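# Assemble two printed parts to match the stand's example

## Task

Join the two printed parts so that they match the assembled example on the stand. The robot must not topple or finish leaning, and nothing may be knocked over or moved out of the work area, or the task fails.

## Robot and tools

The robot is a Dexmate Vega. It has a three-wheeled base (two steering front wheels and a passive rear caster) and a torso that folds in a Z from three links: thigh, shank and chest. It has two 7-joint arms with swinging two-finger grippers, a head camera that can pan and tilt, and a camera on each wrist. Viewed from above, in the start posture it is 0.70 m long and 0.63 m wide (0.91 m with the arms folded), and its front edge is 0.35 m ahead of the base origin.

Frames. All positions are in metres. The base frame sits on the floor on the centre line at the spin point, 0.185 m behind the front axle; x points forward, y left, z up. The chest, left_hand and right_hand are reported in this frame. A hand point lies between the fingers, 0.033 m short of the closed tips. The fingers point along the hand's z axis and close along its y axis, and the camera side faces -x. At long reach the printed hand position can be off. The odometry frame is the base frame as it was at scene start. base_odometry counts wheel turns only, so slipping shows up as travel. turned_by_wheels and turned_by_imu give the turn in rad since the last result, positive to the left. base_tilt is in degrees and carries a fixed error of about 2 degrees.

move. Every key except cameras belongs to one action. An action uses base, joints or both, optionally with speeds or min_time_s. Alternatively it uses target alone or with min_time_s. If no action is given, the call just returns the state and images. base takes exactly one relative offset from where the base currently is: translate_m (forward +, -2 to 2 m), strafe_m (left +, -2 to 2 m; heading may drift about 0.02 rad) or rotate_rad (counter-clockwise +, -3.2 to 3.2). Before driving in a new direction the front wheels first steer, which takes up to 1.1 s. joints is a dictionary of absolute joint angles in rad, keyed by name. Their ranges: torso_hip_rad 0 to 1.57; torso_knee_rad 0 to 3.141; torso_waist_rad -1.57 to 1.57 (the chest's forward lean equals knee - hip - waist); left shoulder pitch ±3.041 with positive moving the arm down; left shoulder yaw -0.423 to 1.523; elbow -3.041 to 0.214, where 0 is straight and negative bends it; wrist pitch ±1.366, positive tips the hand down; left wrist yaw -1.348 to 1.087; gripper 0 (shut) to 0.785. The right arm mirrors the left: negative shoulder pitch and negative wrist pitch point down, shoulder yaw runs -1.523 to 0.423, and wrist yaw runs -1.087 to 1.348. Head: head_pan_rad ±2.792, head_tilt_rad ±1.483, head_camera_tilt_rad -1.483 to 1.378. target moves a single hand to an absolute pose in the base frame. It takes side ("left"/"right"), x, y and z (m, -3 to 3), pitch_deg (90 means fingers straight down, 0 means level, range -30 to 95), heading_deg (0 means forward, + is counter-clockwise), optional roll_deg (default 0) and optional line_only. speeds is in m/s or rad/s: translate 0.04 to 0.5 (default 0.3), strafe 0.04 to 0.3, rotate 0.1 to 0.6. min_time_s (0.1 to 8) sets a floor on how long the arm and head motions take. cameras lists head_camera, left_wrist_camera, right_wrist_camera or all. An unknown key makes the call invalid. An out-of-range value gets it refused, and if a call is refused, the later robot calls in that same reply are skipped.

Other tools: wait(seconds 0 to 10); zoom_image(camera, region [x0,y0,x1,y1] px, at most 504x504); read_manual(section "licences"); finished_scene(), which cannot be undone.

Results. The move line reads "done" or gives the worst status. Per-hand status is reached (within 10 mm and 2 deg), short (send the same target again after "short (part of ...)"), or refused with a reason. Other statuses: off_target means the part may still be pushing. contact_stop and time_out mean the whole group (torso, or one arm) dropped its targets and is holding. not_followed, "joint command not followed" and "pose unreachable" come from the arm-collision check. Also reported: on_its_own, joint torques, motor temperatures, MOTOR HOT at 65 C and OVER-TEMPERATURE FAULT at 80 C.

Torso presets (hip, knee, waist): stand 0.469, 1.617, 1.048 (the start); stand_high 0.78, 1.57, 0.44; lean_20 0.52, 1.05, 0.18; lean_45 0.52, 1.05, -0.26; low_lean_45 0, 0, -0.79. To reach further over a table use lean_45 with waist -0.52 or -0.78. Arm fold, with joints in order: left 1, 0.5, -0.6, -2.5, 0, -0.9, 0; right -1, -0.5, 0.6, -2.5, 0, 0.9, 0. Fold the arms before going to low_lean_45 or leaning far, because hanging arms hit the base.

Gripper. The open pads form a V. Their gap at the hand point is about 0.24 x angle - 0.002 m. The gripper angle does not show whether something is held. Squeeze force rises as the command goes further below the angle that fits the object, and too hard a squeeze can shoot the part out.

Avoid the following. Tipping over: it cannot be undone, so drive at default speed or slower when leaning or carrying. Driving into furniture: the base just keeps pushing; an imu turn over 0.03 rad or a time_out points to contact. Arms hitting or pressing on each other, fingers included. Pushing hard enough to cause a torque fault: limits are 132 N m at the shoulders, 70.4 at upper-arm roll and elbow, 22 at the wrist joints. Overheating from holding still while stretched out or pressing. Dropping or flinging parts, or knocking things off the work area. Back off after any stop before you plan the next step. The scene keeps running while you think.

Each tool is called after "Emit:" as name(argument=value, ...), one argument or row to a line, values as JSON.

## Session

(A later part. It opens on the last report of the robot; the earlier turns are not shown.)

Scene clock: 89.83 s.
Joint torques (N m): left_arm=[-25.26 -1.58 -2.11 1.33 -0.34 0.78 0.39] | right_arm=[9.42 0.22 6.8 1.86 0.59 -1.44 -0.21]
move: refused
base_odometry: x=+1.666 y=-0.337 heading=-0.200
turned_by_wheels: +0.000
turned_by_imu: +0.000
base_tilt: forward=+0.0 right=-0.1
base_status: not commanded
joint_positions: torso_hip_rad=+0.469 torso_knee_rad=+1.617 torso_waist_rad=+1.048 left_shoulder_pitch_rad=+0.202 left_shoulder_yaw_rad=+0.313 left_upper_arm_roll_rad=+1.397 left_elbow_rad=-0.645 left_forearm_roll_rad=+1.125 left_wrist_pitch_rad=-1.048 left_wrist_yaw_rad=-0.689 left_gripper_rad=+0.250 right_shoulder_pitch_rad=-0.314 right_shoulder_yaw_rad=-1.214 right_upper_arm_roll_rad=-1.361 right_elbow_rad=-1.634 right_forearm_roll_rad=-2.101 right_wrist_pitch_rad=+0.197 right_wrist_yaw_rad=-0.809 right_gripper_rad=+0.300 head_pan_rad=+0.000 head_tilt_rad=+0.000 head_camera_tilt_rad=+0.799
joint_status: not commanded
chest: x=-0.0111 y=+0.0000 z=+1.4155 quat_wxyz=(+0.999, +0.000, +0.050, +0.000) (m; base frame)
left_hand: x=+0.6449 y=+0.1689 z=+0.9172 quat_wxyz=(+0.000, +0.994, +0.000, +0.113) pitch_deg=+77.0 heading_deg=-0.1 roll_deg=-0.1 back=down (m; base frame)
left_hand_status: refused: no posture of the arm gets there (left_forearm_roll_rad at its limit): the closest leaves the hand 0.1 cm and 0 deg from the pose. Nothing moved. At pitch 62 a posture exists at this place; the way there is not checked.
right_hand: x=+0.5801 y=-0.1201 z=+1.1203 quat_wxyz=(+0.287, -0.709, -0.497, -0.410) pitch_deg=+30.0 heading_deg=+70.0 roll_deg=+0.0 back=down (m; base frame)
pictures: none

Emit:
move(
  target={"side":"left","x":0.653,"y":0.169,"z":0.919,"pitch_deg":75.5,"heading_deg":0},
)

Emit:
move(
  joints={"left_gripper_rad":0.02},
  cameras=["all"],
)

Emit:
zoom_image(
  camera="right_wrist_camera",
  region=[300, 150, 450, 300],
)

Emit:
zoom_image(
  camera="left_wrist_camera",
  region=[200, 150, 500, 420],
)

Scene clock: 91.17 s.
Joint torques (N m): left_arm=[-20.16 0.38 -9.74 -0.87 -0.07 0.86 -0.01] | right_arm=[11.33 0.57 6.85 1.63 0.29 -0.77 -0.01]
move: done
base_odometry: x=+1.666 y=-0.337 heading=-0.200
turned_by_wheels: +0.000
turned_by_imu: +0.000
base_tilt: forward=+0.0 right=-0.1
base_status: not commanded
joint_positions: torso_hip_rad=+0.469 torso_knee_rad=+1.617 torso_waist_rad=+1.048 left_shoulder_pitch_rad=+0.204 left_shoulder_yaw_rad=+0.323 left_upper_arm_roll_rad=+1.396 left_elbow_rad=-0.667 left_forearm_roll_rad=+1.135 left_wrist_pitch_rad=-1.026 left_wrist_yaw_rad=-0.686 left_gripper_rad=+0.250 right_shoulder_pitch_rad=-0.314 right_shoulder_yaw_rad=-1.214 right_upper_arm_roll_rad=-1.361 right_elbow_rad=-1.634 right_forearm_roll_rad=-2.101 right_wrist_pitch_rad=+0.197 right_wrist_yaw_rad=-0.809 right_gripper_rad=+0.300 head_pan_rad=+0.000 head_tilt_rad=+0.000 head_camera_tilt_rad=+0.799
joint_status: not commanded
chest: x=-0.0111 y=+0.0000 z=+1.4155 quat_wxyz=(+0.999, +0.000, +0.050, +0.000) (m; base frame)
left_hand: x=+0.6515 y=+0.1691 z=+0.9187 quat_wxyz=(+0.000, +0.992, +0.000, +0.124) pitch_deg=+75.8 heading_deg=+0.1 roll_deg=+0.1 back=down (m; base frame)
left_hand_status: reached (straight line, planned for 0.3 s): 1 mm and 0.3 deg off.
right_hand: x=+0.5801 y=-0.1201 z=+1.1203 quat_wxyz=(+0.287, -0.709, -0.497, -0.410) pitch_deg=+30.0 heading_deg=+70.0 roll_deg=+0.0 back=down (m; base frame)
pictures: none

Scene clock: 91.90 s.
Joint torques (N m): left_arm=[-19.82 2.4 -9.7 -0.84 -0.3 0.83 0.39] | right_arm=[9.82 -0.33 8.9 1.44 0.37 -0.29 -0.32]
move: done
base_odometry: x=+1.666 y=-0.337 heading=-0.200
turned_by_wheels: +0.000
turned_by_imu: +0.000
base_tilt: forward=-0.1 right=-0.1
base_status: not commanded
joint_positions: torso_hip_rad=+0.469 torso_knee_rad=+1.617 torso_waist_rad=+1.048 left_shoulder_pitch_rad=+0.205 left_shoulder_yaw_rad=+0.325 left_upper_arm_roll_rad=+1.396 left_elbow_rad=-0.671 left_forearm_roll_rad=+1.137 left_wrist_pitch_rad=-1.022 left_wrist_yaw_rad=-0.686 left_gripper_rad=+0.020 right_shoulder_pitch_rad=-0.314 right_shoulder_yaw_rad=-1.214 right_upper_arm_roll_rad=-1.361 right_elbow_rad=-1.634 right_forearm_roll_rad=-2.101 right_wrist_pitch_rad=+0.197 right_wrist_yaw_rad=-0.809 right_gripper_rad=+0.300 head_pan_rad=+0.000 head_tilt_rad=+0.000 head_camera_tilt_rad=+0.799
joint_status: all done
chest: x=-0.0111 y=+0.0000 z=+1.4155 quat_wxyz=(+0.999, +0.000, +0.050, +0.000) (m; base frame)
left_hand: x=+0.6527 y=+0.1691 z=+0.9190 quat_wxyz=(+0.000, +0.992, +0.000, +0.126) pitch_deg=+75.6 heading_deg=+0.1 roll_deg=+0.1 back=down (m; base frame)
right_hand: x=+0.5801 y=-0.1201 z=+1.1203 quat_wxyz=(+0.287, -0.709, -0.497, -0.410) pitch_deg=+30.0 heading_deg=+70.0 roll_deg=+0.0 back=down (m; base frame)
pictures: head_camera, left_wrist_camera, right_wrist_camera
camera_calibration:
head_camera: T_world_to_cam=[[0.0377314, -0.998734, 0.0332544, -0.021011], [-0.78742, -0.0502045, -0.614368, 0.900886], [0.61526, -0.00300419, -0.788318, 1.17698], [0, 0, 0, 1]] pos_world=[-0.0139797, 0.02778, 1.48201]
left_wrist_camera: T_world_to_cam=[[0.0244491, 0.999661, -0.00898659, -0.173254], [0.956745, -0.0207909, 0.290185, -0.817343], [0.289899, -0.0156926, -0.956929, 0.835242], [0, 0, 0, 1]] pos_world=[0.544088, 0.169309, 1.03489]
right_wrist_camera: T_world_to_cam=[[-0.920949, 0.387946, 0.0367622, 0.547866], [0.209435, 0.413201, 0.886229, -0.997415], [0.328619, 0.823871, -0.461787, 0.566589], [0, 0, 0, 1]] pos_world=[0.527259, -0.267205, 1.12544]

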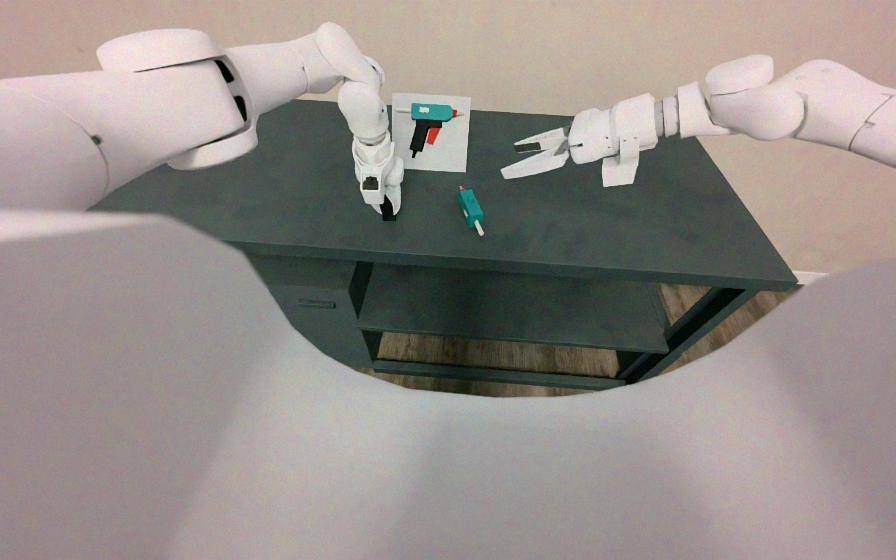

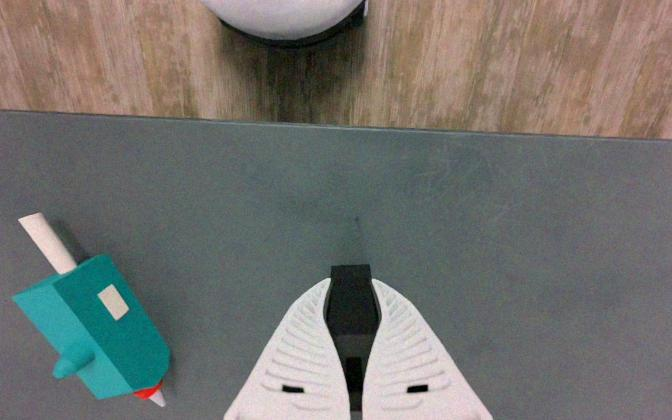

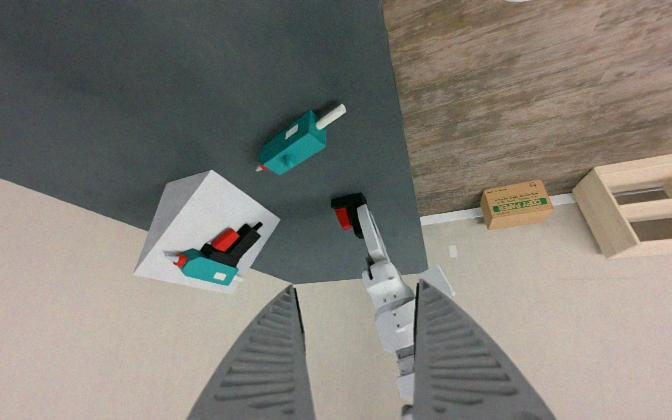

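Scaled by 3.360 from the camera's 672x420 image, which has a finer 960x600 frame.

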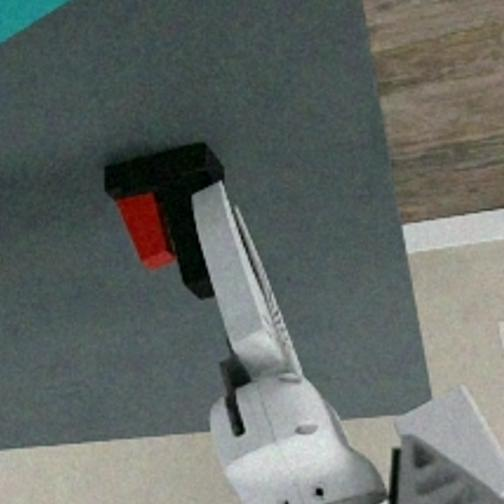

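Scaled by 1.680 from the camera's 672x420 image, which has a finer 960x600 frame.

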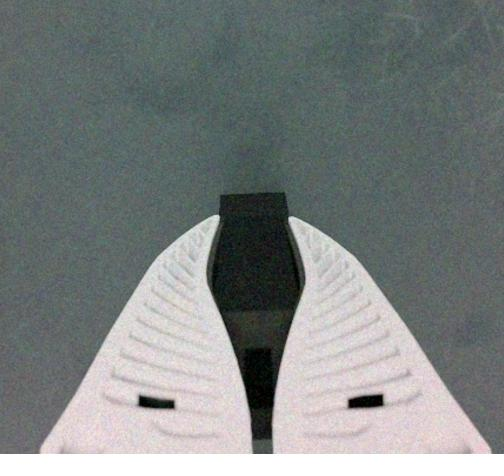

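Emit:
move(
  target={"side":"left","x":0.64,"y":0.169,"z":1.04,"pitch_deg":75.6,"heading_deg":0},
)

Emit:
move(
  target={"side":"right","x":0.53,"y":-0.32,"z":1.10,"pitch_deg":30,"heading_deg":60},
)

Emit:
move(
  base={"translate_m":0.08},
)

Emit:
move(
  target={"side":"left","x":0.56,"y":-0.03,"z":1.04,"pitch_deg":75.6,"heading_deg":15},
  cameras=["all"],
)

Emit:
zoom_image(
  camera="right_wrist_camera",
  region=[200, 50, 500, 350],
)

Emit:
zoom_image(
  camera="left_wrist_camera",
  region=[200, 150, 500, 420],
)

Emit:
zoom_image(
  camera="head_camera",
  region=[380, 150, 560, 290],
)

Scene clock: 95.90 s.
Joint torques (N m): left_arm=[-28.07 3.39 -12.26 -2.44 -0.75 1.14 -0.17] | right_arm=[10.75 1.96 8.65 2.32 0.81 -1.29 0.02]
move: done
base_odometry: x=+1.666 y=-0.337 heading=-0.200
turned_by_wheels: +0.000
turned_by_imu: +0.000
base_tilt: forward=-0.1 right=-0.1
base_status: not commanded
joint_positions: torso_hip_rad=+0.469 torso_knee_rad=+1.617 torso_waist_rad=+1.048 left_shoulder_pitch_rad=+0.141 left_shoulder_yaw_rad=+0.500 left_upper_arm_roll_rad=+1.241 left_elbow_rad=-0.993 left_forearm_roll_rad=+0.729 left_wrist_pitch_rad=-1.087 left_wrist_yaw_rad=-1.205 left_gripper_rad=+0.020 right_shoulder_pitch_rad=-0.314 right_shoulder_yaw_rad=-1.214 right_upper_arm_roll_rad=-1.361 right_elbow_rad=-1.634 right_forearm_roll_rad=-2.101 right_wrist_pitch_rad=+0.197 right_wrist_yaw_rad=-0.809 right_gripper_rad=+0.300 head_pan_rad=+0.000 head_tilt_rad=+0.000 head_camera_tilt_rad=+0.799
joint_status: not commanded
chest: x=-0.0111 y=+0.0000 z=+1.4155 quat_wxyz=(+0.999, +0.000, +0.050, +0.000) (m; base frame)
left_hand: x=+0.6401 y=+0.1689 z=+1.0385 quat_wxyz=(+0.000, +0.992, +0.000, +0.125) pitch_deg=+75.6 heading_deg=+0.0 roll_deg=+0.0 back=down (m; base frame)
left_hand_status: reached (straight line, planned for 2.0 s): 2 mm and 0.0 deg off.
right_hand: x=+0.5801 y=-0.1201 z=+1.1203 quat_wxyz=(+0.287, -0.709, -0.497, -0.410) pitch_deg=+30.0 heading_deg=+70.0 roll_deg=+0.0 back=down (m; base frame)
pictures: none

Scene clock: 99.80 s.
Joint torques (N m): left_arm=[-26.81 3.19 -12.31 -3.57 -1.03 -0.21 -0.39] | right_arm=[6.12 -8.72 13.81 2.2 1.06 -0.79 -0.38]
move: done
base_odometry: x=+1.666 y=-0.337 heading=-0.200
turned_by_wheels: +0.000
turned_by_imu: +0.000
base_tilt: forward=+0.0 right=-0.1
base_status: not commanded
joint_positions: torso_hip_rad=+0.469 torso_knee_rad=+1.617 torso_waist_rad=+1.048 left_shoulder_pitch_rad=+0.140 left_shoulder_yaw_rad=+0.501 left_upper_arm_roll_rad=+1.240 left_elbow_rad=-0.996 left_forearm_roll_rad=+0.725 left_wrist_pitch_rad=-1.088 left_wrist_yaw_rad=-1.210 left_gripper_rad=+0.020 right_shoulder_pitch_rad=-0.967 right_shoulder_yaw_rad=-1.520 right_upper_arm_roll_rad=-0.791 right_elbow_rad=-1.500 right_forearm_roll_rad=-2.052 right_wrist_pitch_rad=-0.023 right_wrist_yaw_rad=-1.012 right_gripper_rad=+0.300 head_pan_rad=+0.000 head_tilt_rad=+0.000 head_camera_tilt_rad=+0.799
joint_status: not commanded
chest: x=-0.0111 y=+0.0000 z=+1.4155 quat_wxyz=(+0.999, +0.000, +0.050, +0.000) (m; base frame)
left_hand: x=+0.6399 y=+0.1690 z=+1.0398 quat_wxyz=(+0.000, +0.992, +0.000, +0.125) pitch_deg=+75.6 heading_deg=+0.0 roll_deg=+0.0 back=down (m; base frame)
right_hand: x=+0.5307 y=-0.3184 z=+1.0999 quat_wxyz=(+0.251, -0.750, -0.433, -0.433) pitch_deg=+29.9 heading_deg=+60.1 roll_deg=+0.1 back=down (m; base frame)
right_hand_status: reached (checked arc [no straight line was possible; over the whole arc the hand travels 0.21 m to end 0.21 m from its start, up to 0.01 m off the straight line; right_shoulder_pitch_rad turns most, 0.66 rad; on the way or at its end the hand turns up to 10 deg from its attitude at the start], planned for 2.4 s): 2 mm and 0.1 deg off.
pictures: none

Scene clock: 101.60 s.
Joint torques (N m): left_arm=[-26.43 2.42 -13.29 -1.02 -0.6 0.23 -0.23] | right_arm=[6.19 -8.53 14.32 1.51 0.85 -0.99 -0.49]
move: done
base_odometry: x=+1.745 y=-0.353 heading=-0.201
turned_by_wheels: -0.001
turned_by_imu: -0.001
base_tilt: forward=+0.0 right=-0.1
base_status: done
joint_positions: torso_hip_rad=+0.469 torso_knee_rad=+1.617 torso_waist_rad=+1.048 left_shoulder_pitch_rad=+0.140 left_shoulder_yaw_rad=+0.501 left_upper_arm_roll_rad=+1.240 left_elbow_rad=-0.996 left_forearm_roll_rad=+0.725 left_wrist_pitch_rad=-1.088 left_wrist_yaw_rad=-1.210 left_gripper_rad=+0.020 right_shoulder_pitch_rad=-0.972 right_shoulder_yaw_rad=-1.523 right_upper_arm_roll_rad=-0.787 right_elbow_rad=-1.498 right_forearm_roll_rad=-2.052 right_wrist_pitch_rad=-0.025 right_wrist_yaw_rad=-1.014 right_gripper_rad=+0.300 head_pan_rad=+0.000 head_tilt_rad=+0.000 head_camera_tilt_rad=+0.799
joint_status: not commanded
chest: x=-0.0111 y=+0.0000 z=+1.4155 quat_wxyz=(+0.999, +0.000, +0.050, +0.000) (m; base frame)
left_hand: x=+0.6399 y=+0.1690 z=+1.0398 quat_wxyz=(+0.000, +0.992, +0.000, +0.125) pitch_deg=+75.6 heading_deg=+0.0 roll_deg=+0.0 back=down (m; base frame)
right_hand: x=+0.5300 y=-0.3198 z=+1.1000 quat_wxyz=(+0.250, -0.750, -0.433, -0.433) pitch_deg=+30.0 heading_deg=+60.0 roll_deg=+0.0 back=down (m; base frame)
pictures: none

Scene clock: 106.43 s.
Joint torques (N m): left_arm=[-25.76 -1.45 -7.36 0.71 -0.43 -0.19 -0.36] | right_arm=[8.64 -9.25 13.06 1.96 0.91 -0.34 -0.16]
move: done
base_odometry: x=+1.745 y=-0.353 heading=-0.201
turned_by_wheels: +0.000
turned_by_imu: +0.000
base_tilt: forward=-0.1 right=-0.1
base_status: not commanded
joint_positions: torso_hip_rad=+0.469 torso_knee_rad=+1.617 torso_waist_rad=+1.048 left_shoulder_pitch_rad=-0.097 left_shoulder_yaw_rad=+0.222 left_upper_arm_roll_rad=+1.752 left_elbow_rad=-1.342 left_forearm_roll_rad=+0.245 left_wrist_pitch_rad=-0.140 left_wrist_yaw_rad=-1.348 left_gripper_rad=+0.020 right_shoulder_pitch_rad=-0.973 right_shoulder_yaw_rad=-1.523 right_upper_arm_roll_rad=-0.786 right_elbow_rad=-1.498 right_forearm_roll_rad=-2.052 right_wrist_pitch_rad=-0.025 right_wrist_yaw_rad=-1.014 right_gripper_rad=+0.300 head_pan_rad=+0.000 head_tilt_rad=+0.000 head_camera_tilt_rad=+0.799
joint_status: not commanded
chest: x=-0.0111 y=+0.0000 z=+1.4155 quat_wxyz=(+0.999, +0.000, +0.050, +0.000) (m; base frame)
left_hand: x=+0.5606 y=-0.0291 z=+1.0401 quat_wxyz=(-0.016, +0.984, +0.129, +0.124) pitch_deg=+75.6 heading_deg=+14.7 roll_deg=-0.2 back=down (m; base frame)
left_hand_status: reached (straight line, planned for 3.3 s): 1 mm and 0.1 deg off.
right_hand: x=+0.5300 y=-0.3198 z=+1.1000 quat_wxyz=(+0.250, -0.750, -0.433, -0.433) pitch_deg=+30.0 heading_deg=+60.0 roll_deg=+0.0 back=down (m; base frame)
pictures: head_camera, left_wrist_camera, right_wrist_camera
camera_calibration:
head_camera: T_world_to_cam=[[0.0377334, -0.998734, 0.0332559, -0.0210132], [-0.78742, -0.0502069, -0.614368, 0.900886], [0.61526, -0.0030042, -0.788318, 1.17698], [0, 0, 0, 1]] pos_world=[-0.0139797, 0.02778, 1.48201]
left_wrist_camera: T_world_to_cam=[[-0.233241, 0.972364, -0.0103155, 0.173311], [0.930147, 0.226183, 0.289254, -0.745504], [0.283594, 0.0578711, -0.957197, 0.980634], [0, 0, 0, 1]] pos_world=[0.45575, -0.0566511, 1.15609]
right_wrist_camera: T_world_to_cam=[[-0.839801, 0.541598, 0.0374841, 0.585288], [0.278456, 0.370444, 0.886134, -0.936473], [0.466043, 0.754614, -0.461911, 0.643282], [0, 0, 0, 1]] pos_world=[0.452496, -0.45551, 1.10504]

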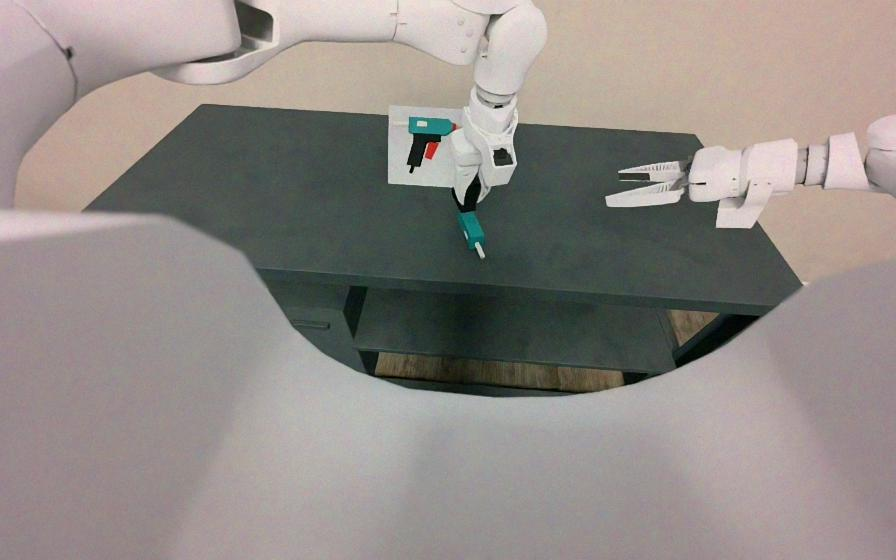

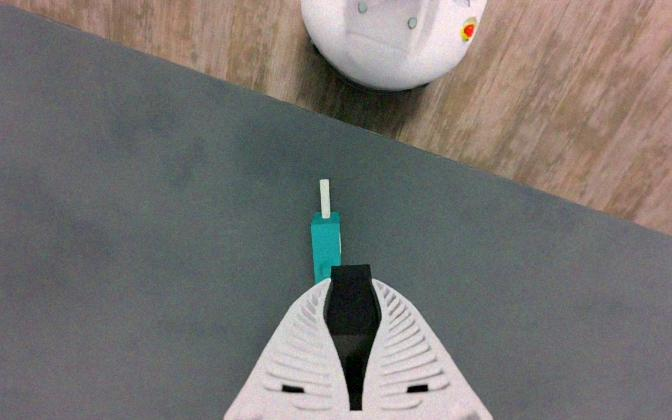

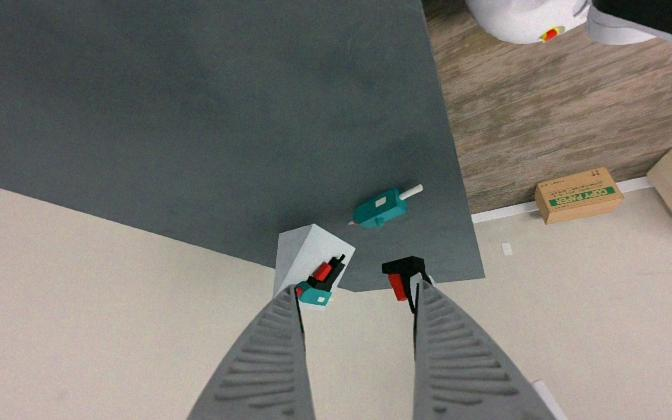

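Scaled by 1.680 from the camera's 672x420 image, which has a finer 960x600 frame.

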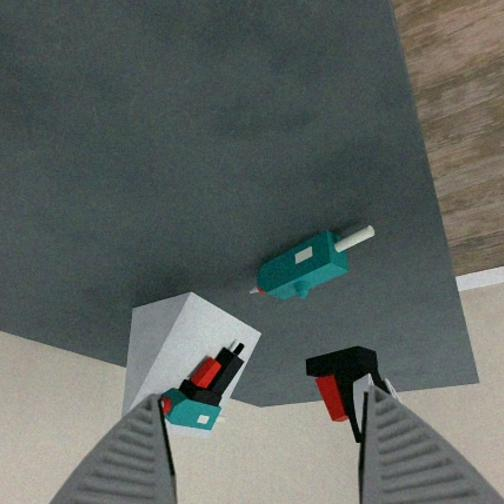

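Scaled by 1.680 from the camera's 672x420 image, which has a finer 960x600 frame.

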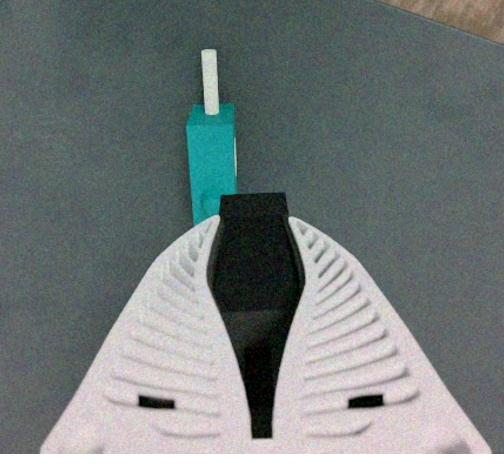

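Scaled by 2.800 from the camera's 896x560 image, which has a finer 960x600 frame.

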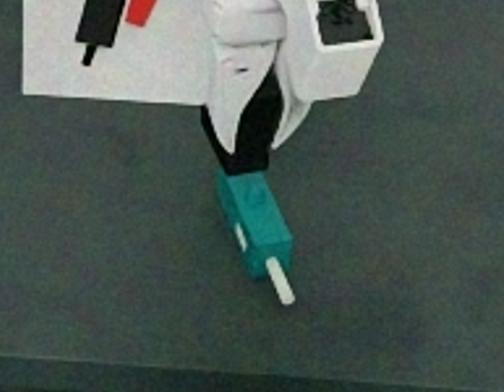

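Emit:
zoom_image(
  camera="left_wrist_camera",
  region=[295, 170, 395, 290],
)

Emit:
zoom_image(
  camera="head_camera",
  region=[440, 170, 510, 265],
)

Scaled by 4.200 from the camera's 672x420 image, which has a finer 960x600 frame.

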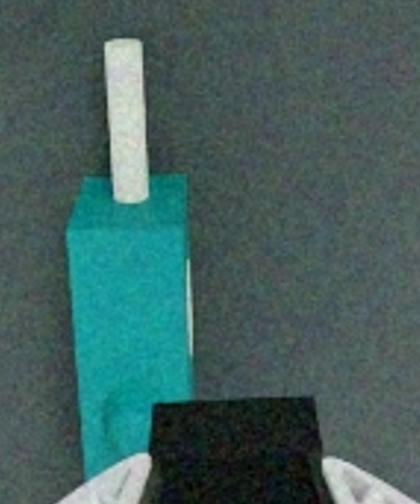

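Scaled by 5.305 from the camera's 896x560 image, which has a finer 960x600 frame.

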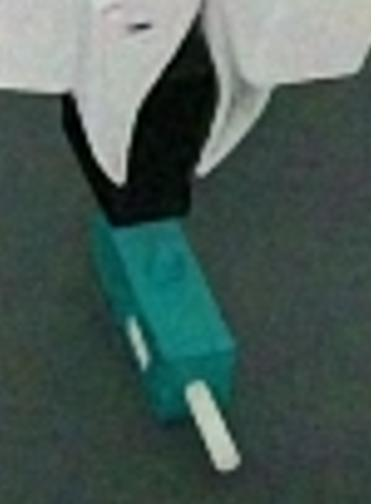

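Emit:
move(
  target={"side":"left","x":0.5744,"y":-0.0583,"z":0.99,"pitch_deg":75.6,"heading_deg":11.5},
  cameras=["all"],
)

Emit:
zoom_image(
  camera="right_wrist_camera",
  region=[330, 160, 450, 310],
)

Emit:
zoom_image(
  camera="left_wrist_camera",
  region=[295, 170, 415, 300],
)

Emit:
zoom_image(
  camera="head_camera",
  region=[430, 150, 530, 270],
)

Scene clock: 110.13 s.
Joint torques (N m): left_arm=[-17.34 -0.47 -5.99 2.9 -0.16 -0.27 0.37] | right_arm=[9.11 -7.38 13.3 2.2 1.17 -0.88 -0.1]
move: done
base_odometry: x=+1.745 y=-0.353 heading=-0.201
turned_by_wheels: +0.000
turned_by_imu: +0.000
base_tilt: forward=-0.1 right=-0.1
base_status: not commanded
joint_positions: torso_hip_rad=+0.469 torso_knee_rad=+1.617 torso_waist_rad=+1.048 left_shoulder_pitch_rad=-0.020 left_shoulder_yaw_rad=+0.062 left_upper_arm_roll_rad=+1.791 left_elbow_rad=-1.074 left_forearm_roll_rad=+0.302 left_wrist_pitch_rad=-0.270 left_wrist_yaw_rad=-1.243 left_gripper_rad=+0.020 right_shoulder_pitch_rad=-0.973 right_shoulder_yaw_rad=-1.523 right_upper_arm_roll_rad=-0.786 right_elbow_rad=-1.498 right_forearm_roll_rad=-2.052 right_wrist_pitch_rad=-0.025 right_wrist_yaw_rad=-1.014 right_gripper_rad=+0.300 head_pan_rad=+0.000 head_tilt_rad=+0.000 head_camera_tilt_rad=+0.799
joint_status: not commanded
chest: x=-0.0111 y=+0.0000 z=+1.4155 quat_wxyz=(+0.999, +0.000, +0.050, +0.000) (m; base frame)
left_hand: x=+0.5743 y=-0.0578 z=+0.9910 quat_wxyz=(-0.013, +0.987, +0.100, +0.125) pitch_deg=+75.6 heading_deg=+11.5 roll_deg=-0.1 back=down (m; base frame)
left_hand_status: reached (straight line, planned for 1.2 s): 1 mm and 0.1 deg off.
right_hand: x=+0.5300 y=-0.3198 z=+1.1000 quat_wxyz=(+0.250, -0.750, -0.433, -0.433) pitch_deg=+30.0 heading_deg=+60.0 roll_deg=+0.0 back=down (m; base frame)
pictures: head_camera, left_wrist_camera, right_wrist_camera
camera_calibration:
head_camera: T_world_to_cam=[[0.0377334, -0.998734, 0.0332559, -0.0210132], [-0.78742, -0.0502069, -0.614368, 0.900886], [0.61526, -0.0030042, -0.788318, 1.17698], [0, 0, 0, 1]] pos_world=[-0.0139797, 0.02778, 1.48201]
left_wrist_camera: T_world_to_cam=[[-0.176549, 0.984245, -0.00959607, 0.171299], [0.941588, 0.171722, 0.289696, -0.747586], [0.28678, 0.0421102, -0.95707, 0.928638], [0, 0, 0, 1]] pos_world=[0.467846, -0.0793279, 1.10699]
right_wrist_camera: T_world_to_cam=[[-0.839801, 0.541598, 0.0374841, 0.585288], [0.278456, 0.370444, 0.886134, -0.936473], [0.466043, 0.754614, -0.461911, 0.643282], [0, 0, 0, 1]] pos_world=[0.452496, -0.45551, 1.10504]

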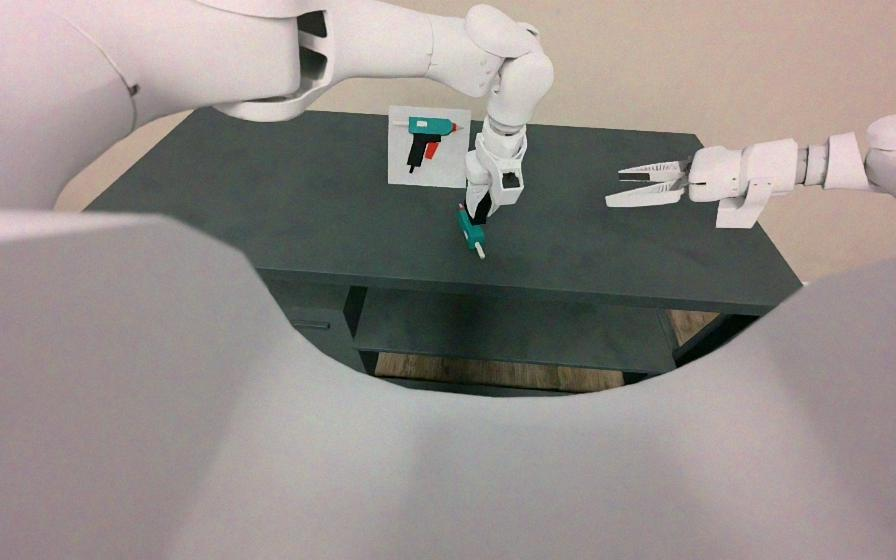

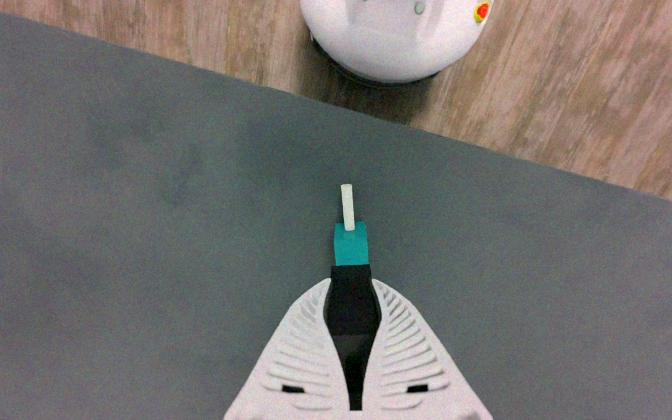

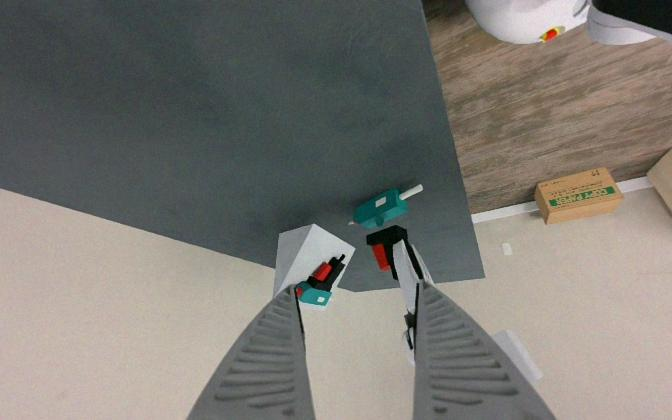

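Scaled by 3.360 from the camera's 672x420 image, which has a finer 960x600 frame.

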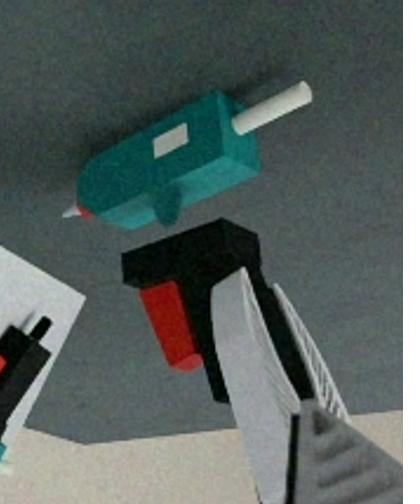

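Scaled by 3.877 from the camera's 672x420 image, which has a finer 960x600 frame.

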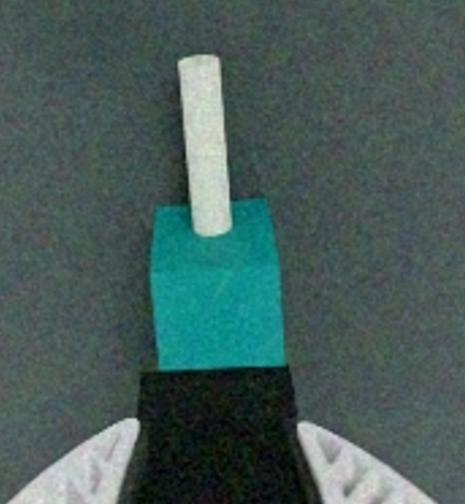

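Scaled by 4.200 from the camera's 896x560 image, which has a finer 960x600 frame.

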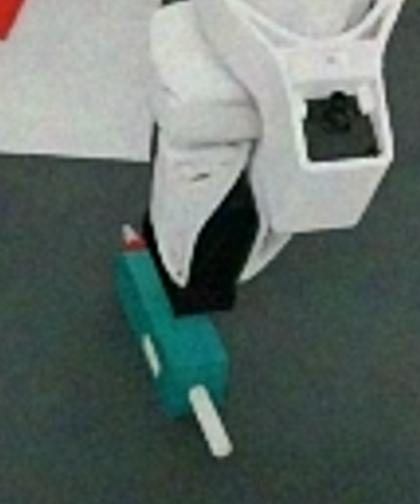

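Emit:
move(
  target={"side":"left","x":0.5752,"y":-0.0578,"z":0.979,"pitch_deg":75.6,"heading_deg":11.5},
  cameras=["all"],
)

Emit:
zoom_image(
  camera="right_wrist_camera",
  region=[345, 170, 435, 270],
)

Emit:
zoom_image(
  camera="left_wrist_camera",
  region=[295, 170, 415, 300],
)

Emit:
zoom_image(
  camera="head_camera",
  region=[440, 190, 510, 270],
)

Scene clock: 112.53 s.
Joint torques (N m): left_arm=[-18.79 -2.17 -6.06 3.05 -0.47 0.44 0.04] | right_arm=[4.65 -10.99 13.34 1.91 0.4 -1.3 -0.03]
move: done
base_odometry: x=+1.745 y=-0.353 heading=-0.201
turned_by_wheels: +0.000
turned_by_imu: +0.000
base_tilt: forward=-0.1 right=-0.1
base_status: not commanded
joint_positions: torso_hip_rad=+0.469 torso_knee_rad=+1.617 torso_waist_rad=+1.048 left_shoulder_pitch_rad=-0.005 left_shoulder_yaw_rad=+0.050 left_upper_arm_roll_rad=+1.799 left_elbow_rad=-1.049 left_forearm_roll_rad=+0.312 left_wrist_pitch_rad=-0.277 left_wrist_yaw_rad=-1.226 left_gripper_rad=+0.020 right_shoulder_pitch_rad=-0.973 right_shoulder_yaw_rad=-1.523 right_upper_arm_roll_rad=-0.786 right_elbow_rad=-1.498 right_forearm_roll_rad=-2.052 right_wrist_pitch_rad=-0.025 right_wrist_yaw_rad=-1.014 right_gripper_rad=+0.300 head_pan_rad=+0.000 head_tilt_rad=+0.000 head_camera_tilt_rad=+0.799
joint_status: not commanded
chest: x=-0.0111 y=+0.0000 z=+1.4155 quat_wxyz=(+0.999, +0.000, +0.050, +0.000) (m; base frame)
left_hand: x=+0.5751 y=-0.0579 z=+0.9815 quat_wxyz=(-0.012, +0.987, +0.100, +0.125) pitch_deg=+75.6 heading_deg=+11.5 roll_deg=-0.1 back=down (m; base frame)
left_hand_status: reached (straight line, planned for 0.4 s): 2 mm and 0.0 deg off.
right_hand: x=+0.5300 y=-0.3198 z=+1.1000 quat_wxyz=(+0.250, -0.750, -0.433, -0.433) pitch_deg=+30.0 heading_deg=+60.0 roll_deg=+0.0 back=down (m; base frame)
pictures: head_camera, left_wrist_camera, right_wrist_camera
camera_calibration:
head_camera: T_world_to_cam=[[0.0377334, -0.998734, 0.0332559, -0.0210132], [-0.78742, -0.0502069, -0.614368, 0.900886], [0.61526, -0.0030042, -0.788318, 1.17698], [0, 0, 0, 1]] pos_world=[-0.0139797, 0.02778, 1.48201]
left_wrist_camera: T_world_to_cam=[[-0.17555, 0.984425, -0.00949246, 0.170798], [0.941773, 0.170737, 0.289677, -0.745827], [0.286786, 0.0419129, -0.957077, 0.919277], [0, 0, 0, 1]] pos_world=[0.468748, -0.0793275, 1.09749]
right_wrist_camera: T_world_to_cam=[[-0.839801, 0.541598, 0.0374841, 0.585288], [0.278456, 0.370444, 0.886134, -0.936473], [0.466043, 0.754614, -0.461911, 0.643282], [0, 0, 0, 1]] pos_world=[0.452496, -0.45551, 1.10504]

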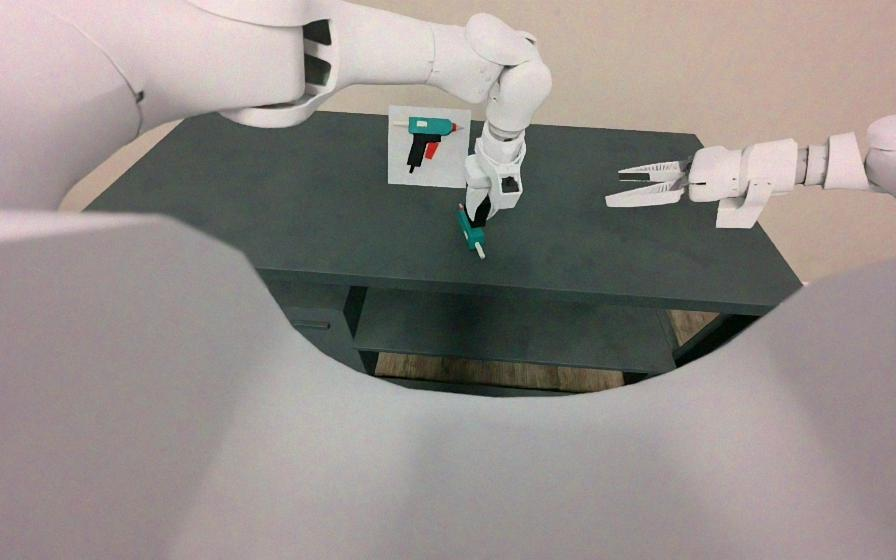

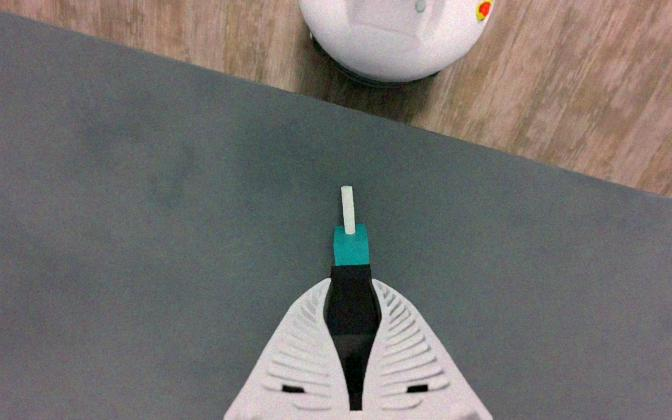

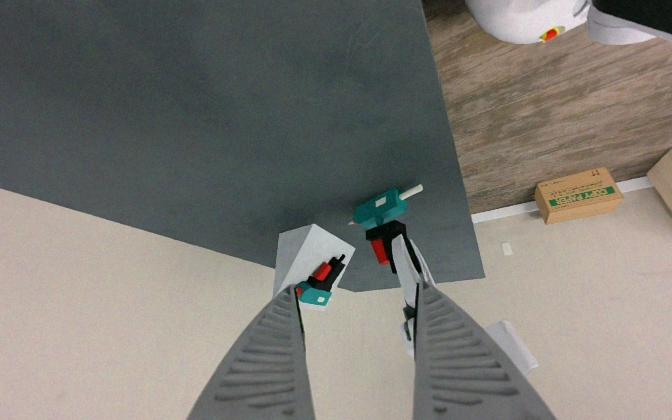

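Scaled by 5.040 from the camera's 672x420 image, which has a finer 960x600 frame.

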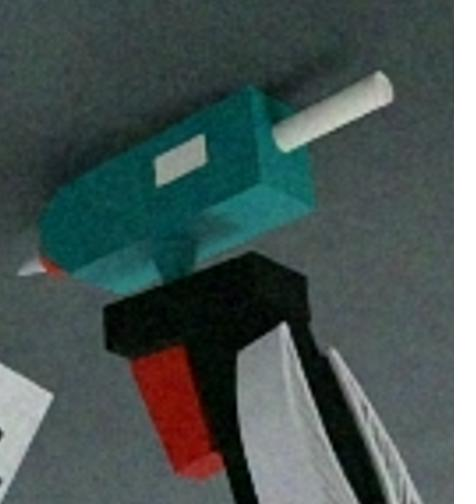

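Scaled by 3.877 from the camera's 672x420 image, which has a finer 960x600 frame.

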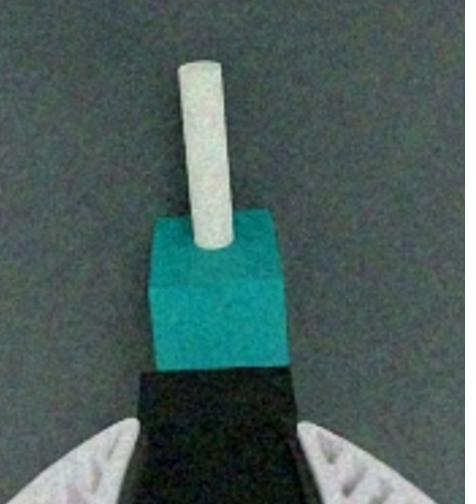

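Scaled by 6.300 from the camera's 896x560 image, which has a finer 960x600 frame.

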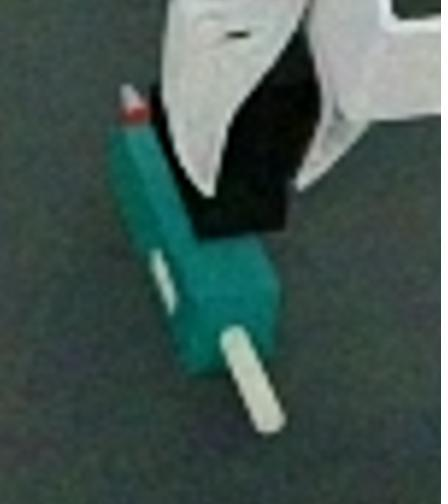

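Emit:
move(
  target={"side":"left","x":0.5775,"y":-0.0569,"z":0.976,"pitch_deg":75.6,"heading_deg":11.5},
)

Emit:
move(
  target={"side":"left","x":0.5775,"y":-0.0569,"z":0.966,"pitch_deg":75.6,"heading_deg":11.5},
  cameras=["all"],
)

Emit:
zoom_image(
  camera="right_wrist_camera",
  region=[345, 170, 435, 270],
)

Emit:
zoom_image(
  camera="left_wrist_camera",
  region=[295, 170, 415, 300],
)

Scene clock: 113.97 s.
Joint torques (N m): left_arm=[-20.04 -1.84 -5.48 4.23 0.01 0.06 0.5] | right_arm=[5.32 -10.14 12.93 3.69 0.86 -0.65 0]
move: done
base_odometry: x=+1.745 y=-0.353 heading=-0.201
turned_by_wheels: +0.000
turned_by_imu: +0.000
base_tilt: forward=+0.0 right=-0.1
base_status: not commanded
joint_positions: torso_hip_rad=+0.469 torso_knee_rad=+1.617 torso_waist_rad=+1.048 left_shoulder_pitch_rad=+0.002 left_shoulder_yaw_rad=+0.042 left_upper_arm_roll_rad=+1.803 left_elbow_rad=-1.026 left_forearm_roll_rad=+0.317 left_wrist_pitch_rad=-0.287 left_wrist_yaw_rad=-1.216 left_gripper_rad=+0.020 right_shoulder_pitch_rad=-0.973 right_shoulder_yaw_rad=-1.523 right_upper_arm_roll_rad=-0.786 right_elbow_rad=-1.498 right_forearm_roll_rad=-2.052 right_wrist_pitch_rad=-0.025 right_wrist_yaw_rad=-1.014 right_gripper_rad=+0.300 head_pan_rad=+0.000 head_tilt_rad=+0.000 head_camera_tilt_rad=+0.799
joint_status: not commanded
chest: x=-0.0111 y=+0.0000 z=+1.4155 quat_wxyz=(+0.999, +0.000, +0.050, +0.000) (m; base frame)
left_hand: x=+0.5771 y=-0.0572 z=+0.9770 quat_wxyz=(-0.012, +0.987, +0.099, +0.125) pitch_deg=+75.6 heading_deg=+11.5 roll_deg=-0.1 back=down (m; base frame)
left_hand_status: reached (straight line, planned for 0.4 s): 1 mm and 0.0 deg off.
right_hand: x=+0.5300 y=-0.3198 z=+1.1000 quat_wxyz=(+0.250, -0.750, -0.433, -0.433) pitch_deg=+30.0 heading_deg=+60.0 roll_deg=+0.0 back=down (m; base frame)
pictures: none

Scene clock: 114.97 s.
Joint torques (N m): left_arm=[-17.47 -4.43 -4.92 3.19 0.23 0.91 0.24] | right_arm=[6.45 -10.86 13.28 1.93 1.55 -0.31 -0.03]
move: done
base_odometry: x=+1.745 y=-0.353 heading=-0.201
turned_by_wheels: +0.000
turned_by_imu: +0.000
base_tilt: forward=+0.0 right=-0.1
base_status: not commanded
joint_positions: torso_hip_rad=+0.469 torso_knee_rad=+1.617 torso_waist_rad=+1.048 left_shoulder_pitch_rad=+0.015 left_shoulder_yaw_rad=+0.033 left_upper_arm_roll_rad=+1.811 left_elbow_rad=-1.005 left_forearm_roll_rad=+0.326 left_wrist_pitch_rad=-0.292 left_wrist_yaw_rad=-1.201 left_gripper_rad=+0.020 right_shoulder_pitch_rad=-0.973 right_shoulder_yaw_rad=-1.523 right_upper_arm_roll_rad=-0.786 right_elbow_rad=-1.498 right_forearm_roll_rad=-2.052 right_wrist_pitch_rad=-0.025 right_wrist_yaw_rad=-1.014 right_gripper_rad=+0.300 head_pan_rad=+0.000 head_tilt_rad=+0.000 head_camera_tilt_rad=+0.799
joint_status: not commanded
chest: x=-0.0111 y=+0.0000 z=+1.4155 quat_wxyz=(+0.999, +0.000, +0.050, +0.000) (m; base frame)
left_hand: x=+0.5775 y=-0.0570 z=+0.9683 quat_wxyz=(-0.012, +0.987, +0.099, +0.125) pitch_deg=+75.6 heading_deg=+11.5 roll_deg=-0.1 back=down (m; base frame)
left_hand_status: reached (straight line, planned for 0.3 s): 2 mm and 0.0 deg off.
right_hand: x=+0.5300 y=-0.3198 z=+1.1000 quat_wxyz=(+0.250, -0.750, -0.433, -0.433) pitch_deg=+30.0 heading_deg=+60.0 roll_deg=+0.0 back=down (m; base frame)
pictures: head_camera, left_wrist_camera, right_wrist_camera
camera_calibration:
head_camera: T_world_to_cam=[[0.0377334, -0.998734, 0.0332559, -0.0210132], [-0.78742, -0.0502069, -0.614368, 0.900886], [0.61526, -0.0030042, -0.788318, 1.17698], [0, 0, 0, 1]] pos_world=[-0.0139797, 0.02778, 1.48201]
left_wrist_camera: T_world_to_cam=[[-0.17555, 0.984425, -0.00949246, 0.17011], [0.941773, 0.170737, 0.289677, -0.744434], [0.286786, 0.0419129, -0.957077, 0.905913], [0, 0, 0, 1]] pos_world=[0.471148, -0.0783275, 1.08429]
right_wrist_camera: T_world_to_cam=[[-0.839801, 0.541598, 0.0374841, 0.585288], [0.278456, 0.370444, 0.886134, -0.936473], [0.466043, 0.754614, -0.461911, 0.643282], [0, 0, 0, 1]] pos_world=[0.452496, -0.45551, 1.10504]

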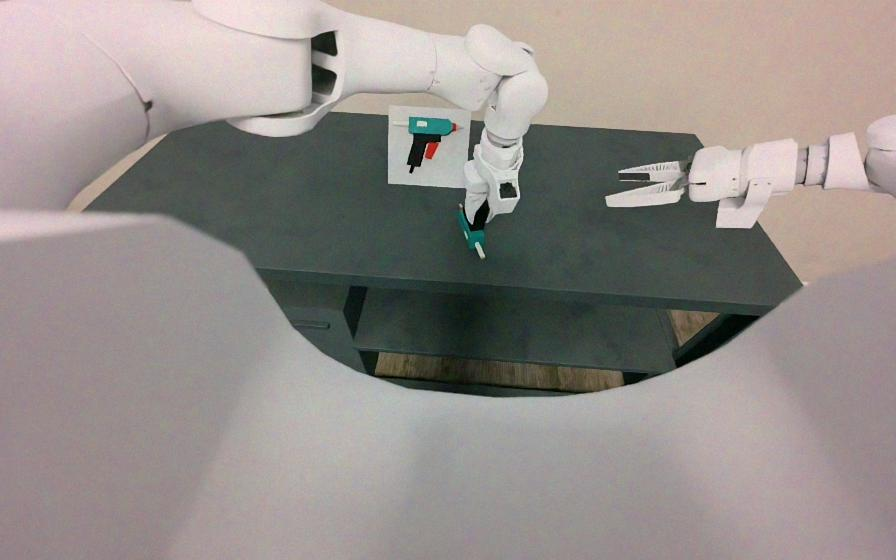

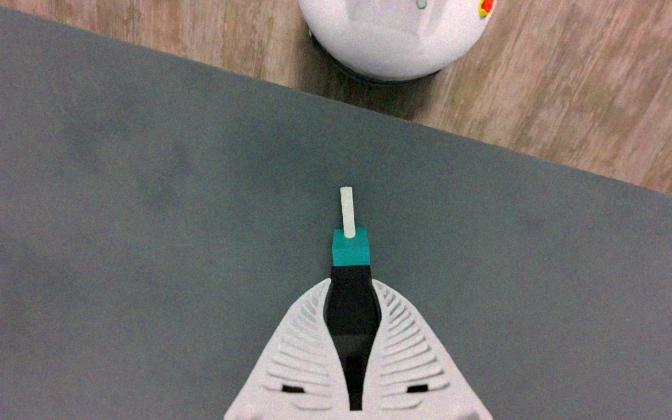

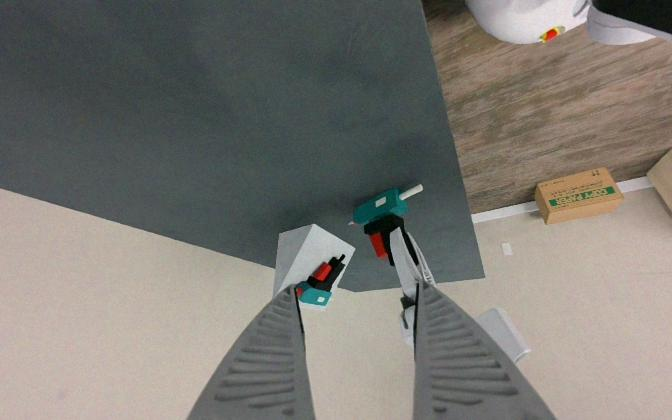

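Scaled by 5.040 from the camera's 672x420 image, which has a finer 960x600 frame.

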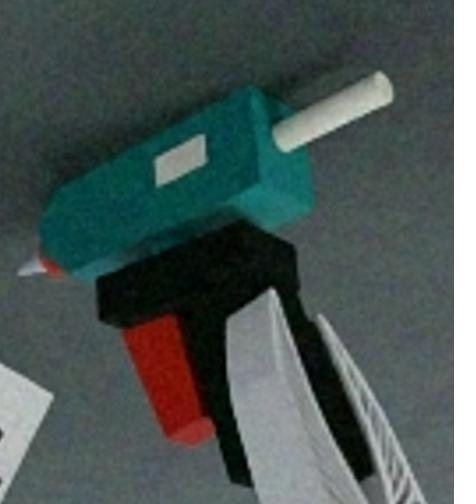

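Scaled by 3.877 from the camera's 672x420 image, which has a finer 960x600 frame.

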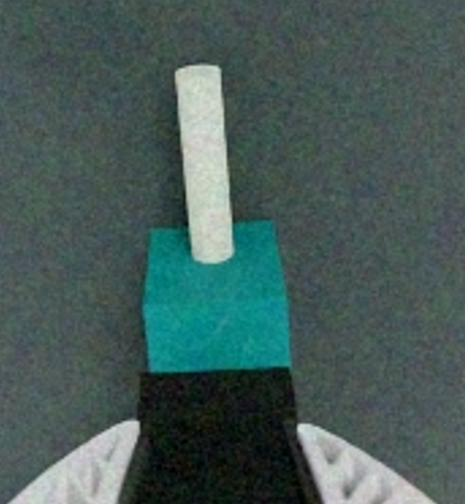

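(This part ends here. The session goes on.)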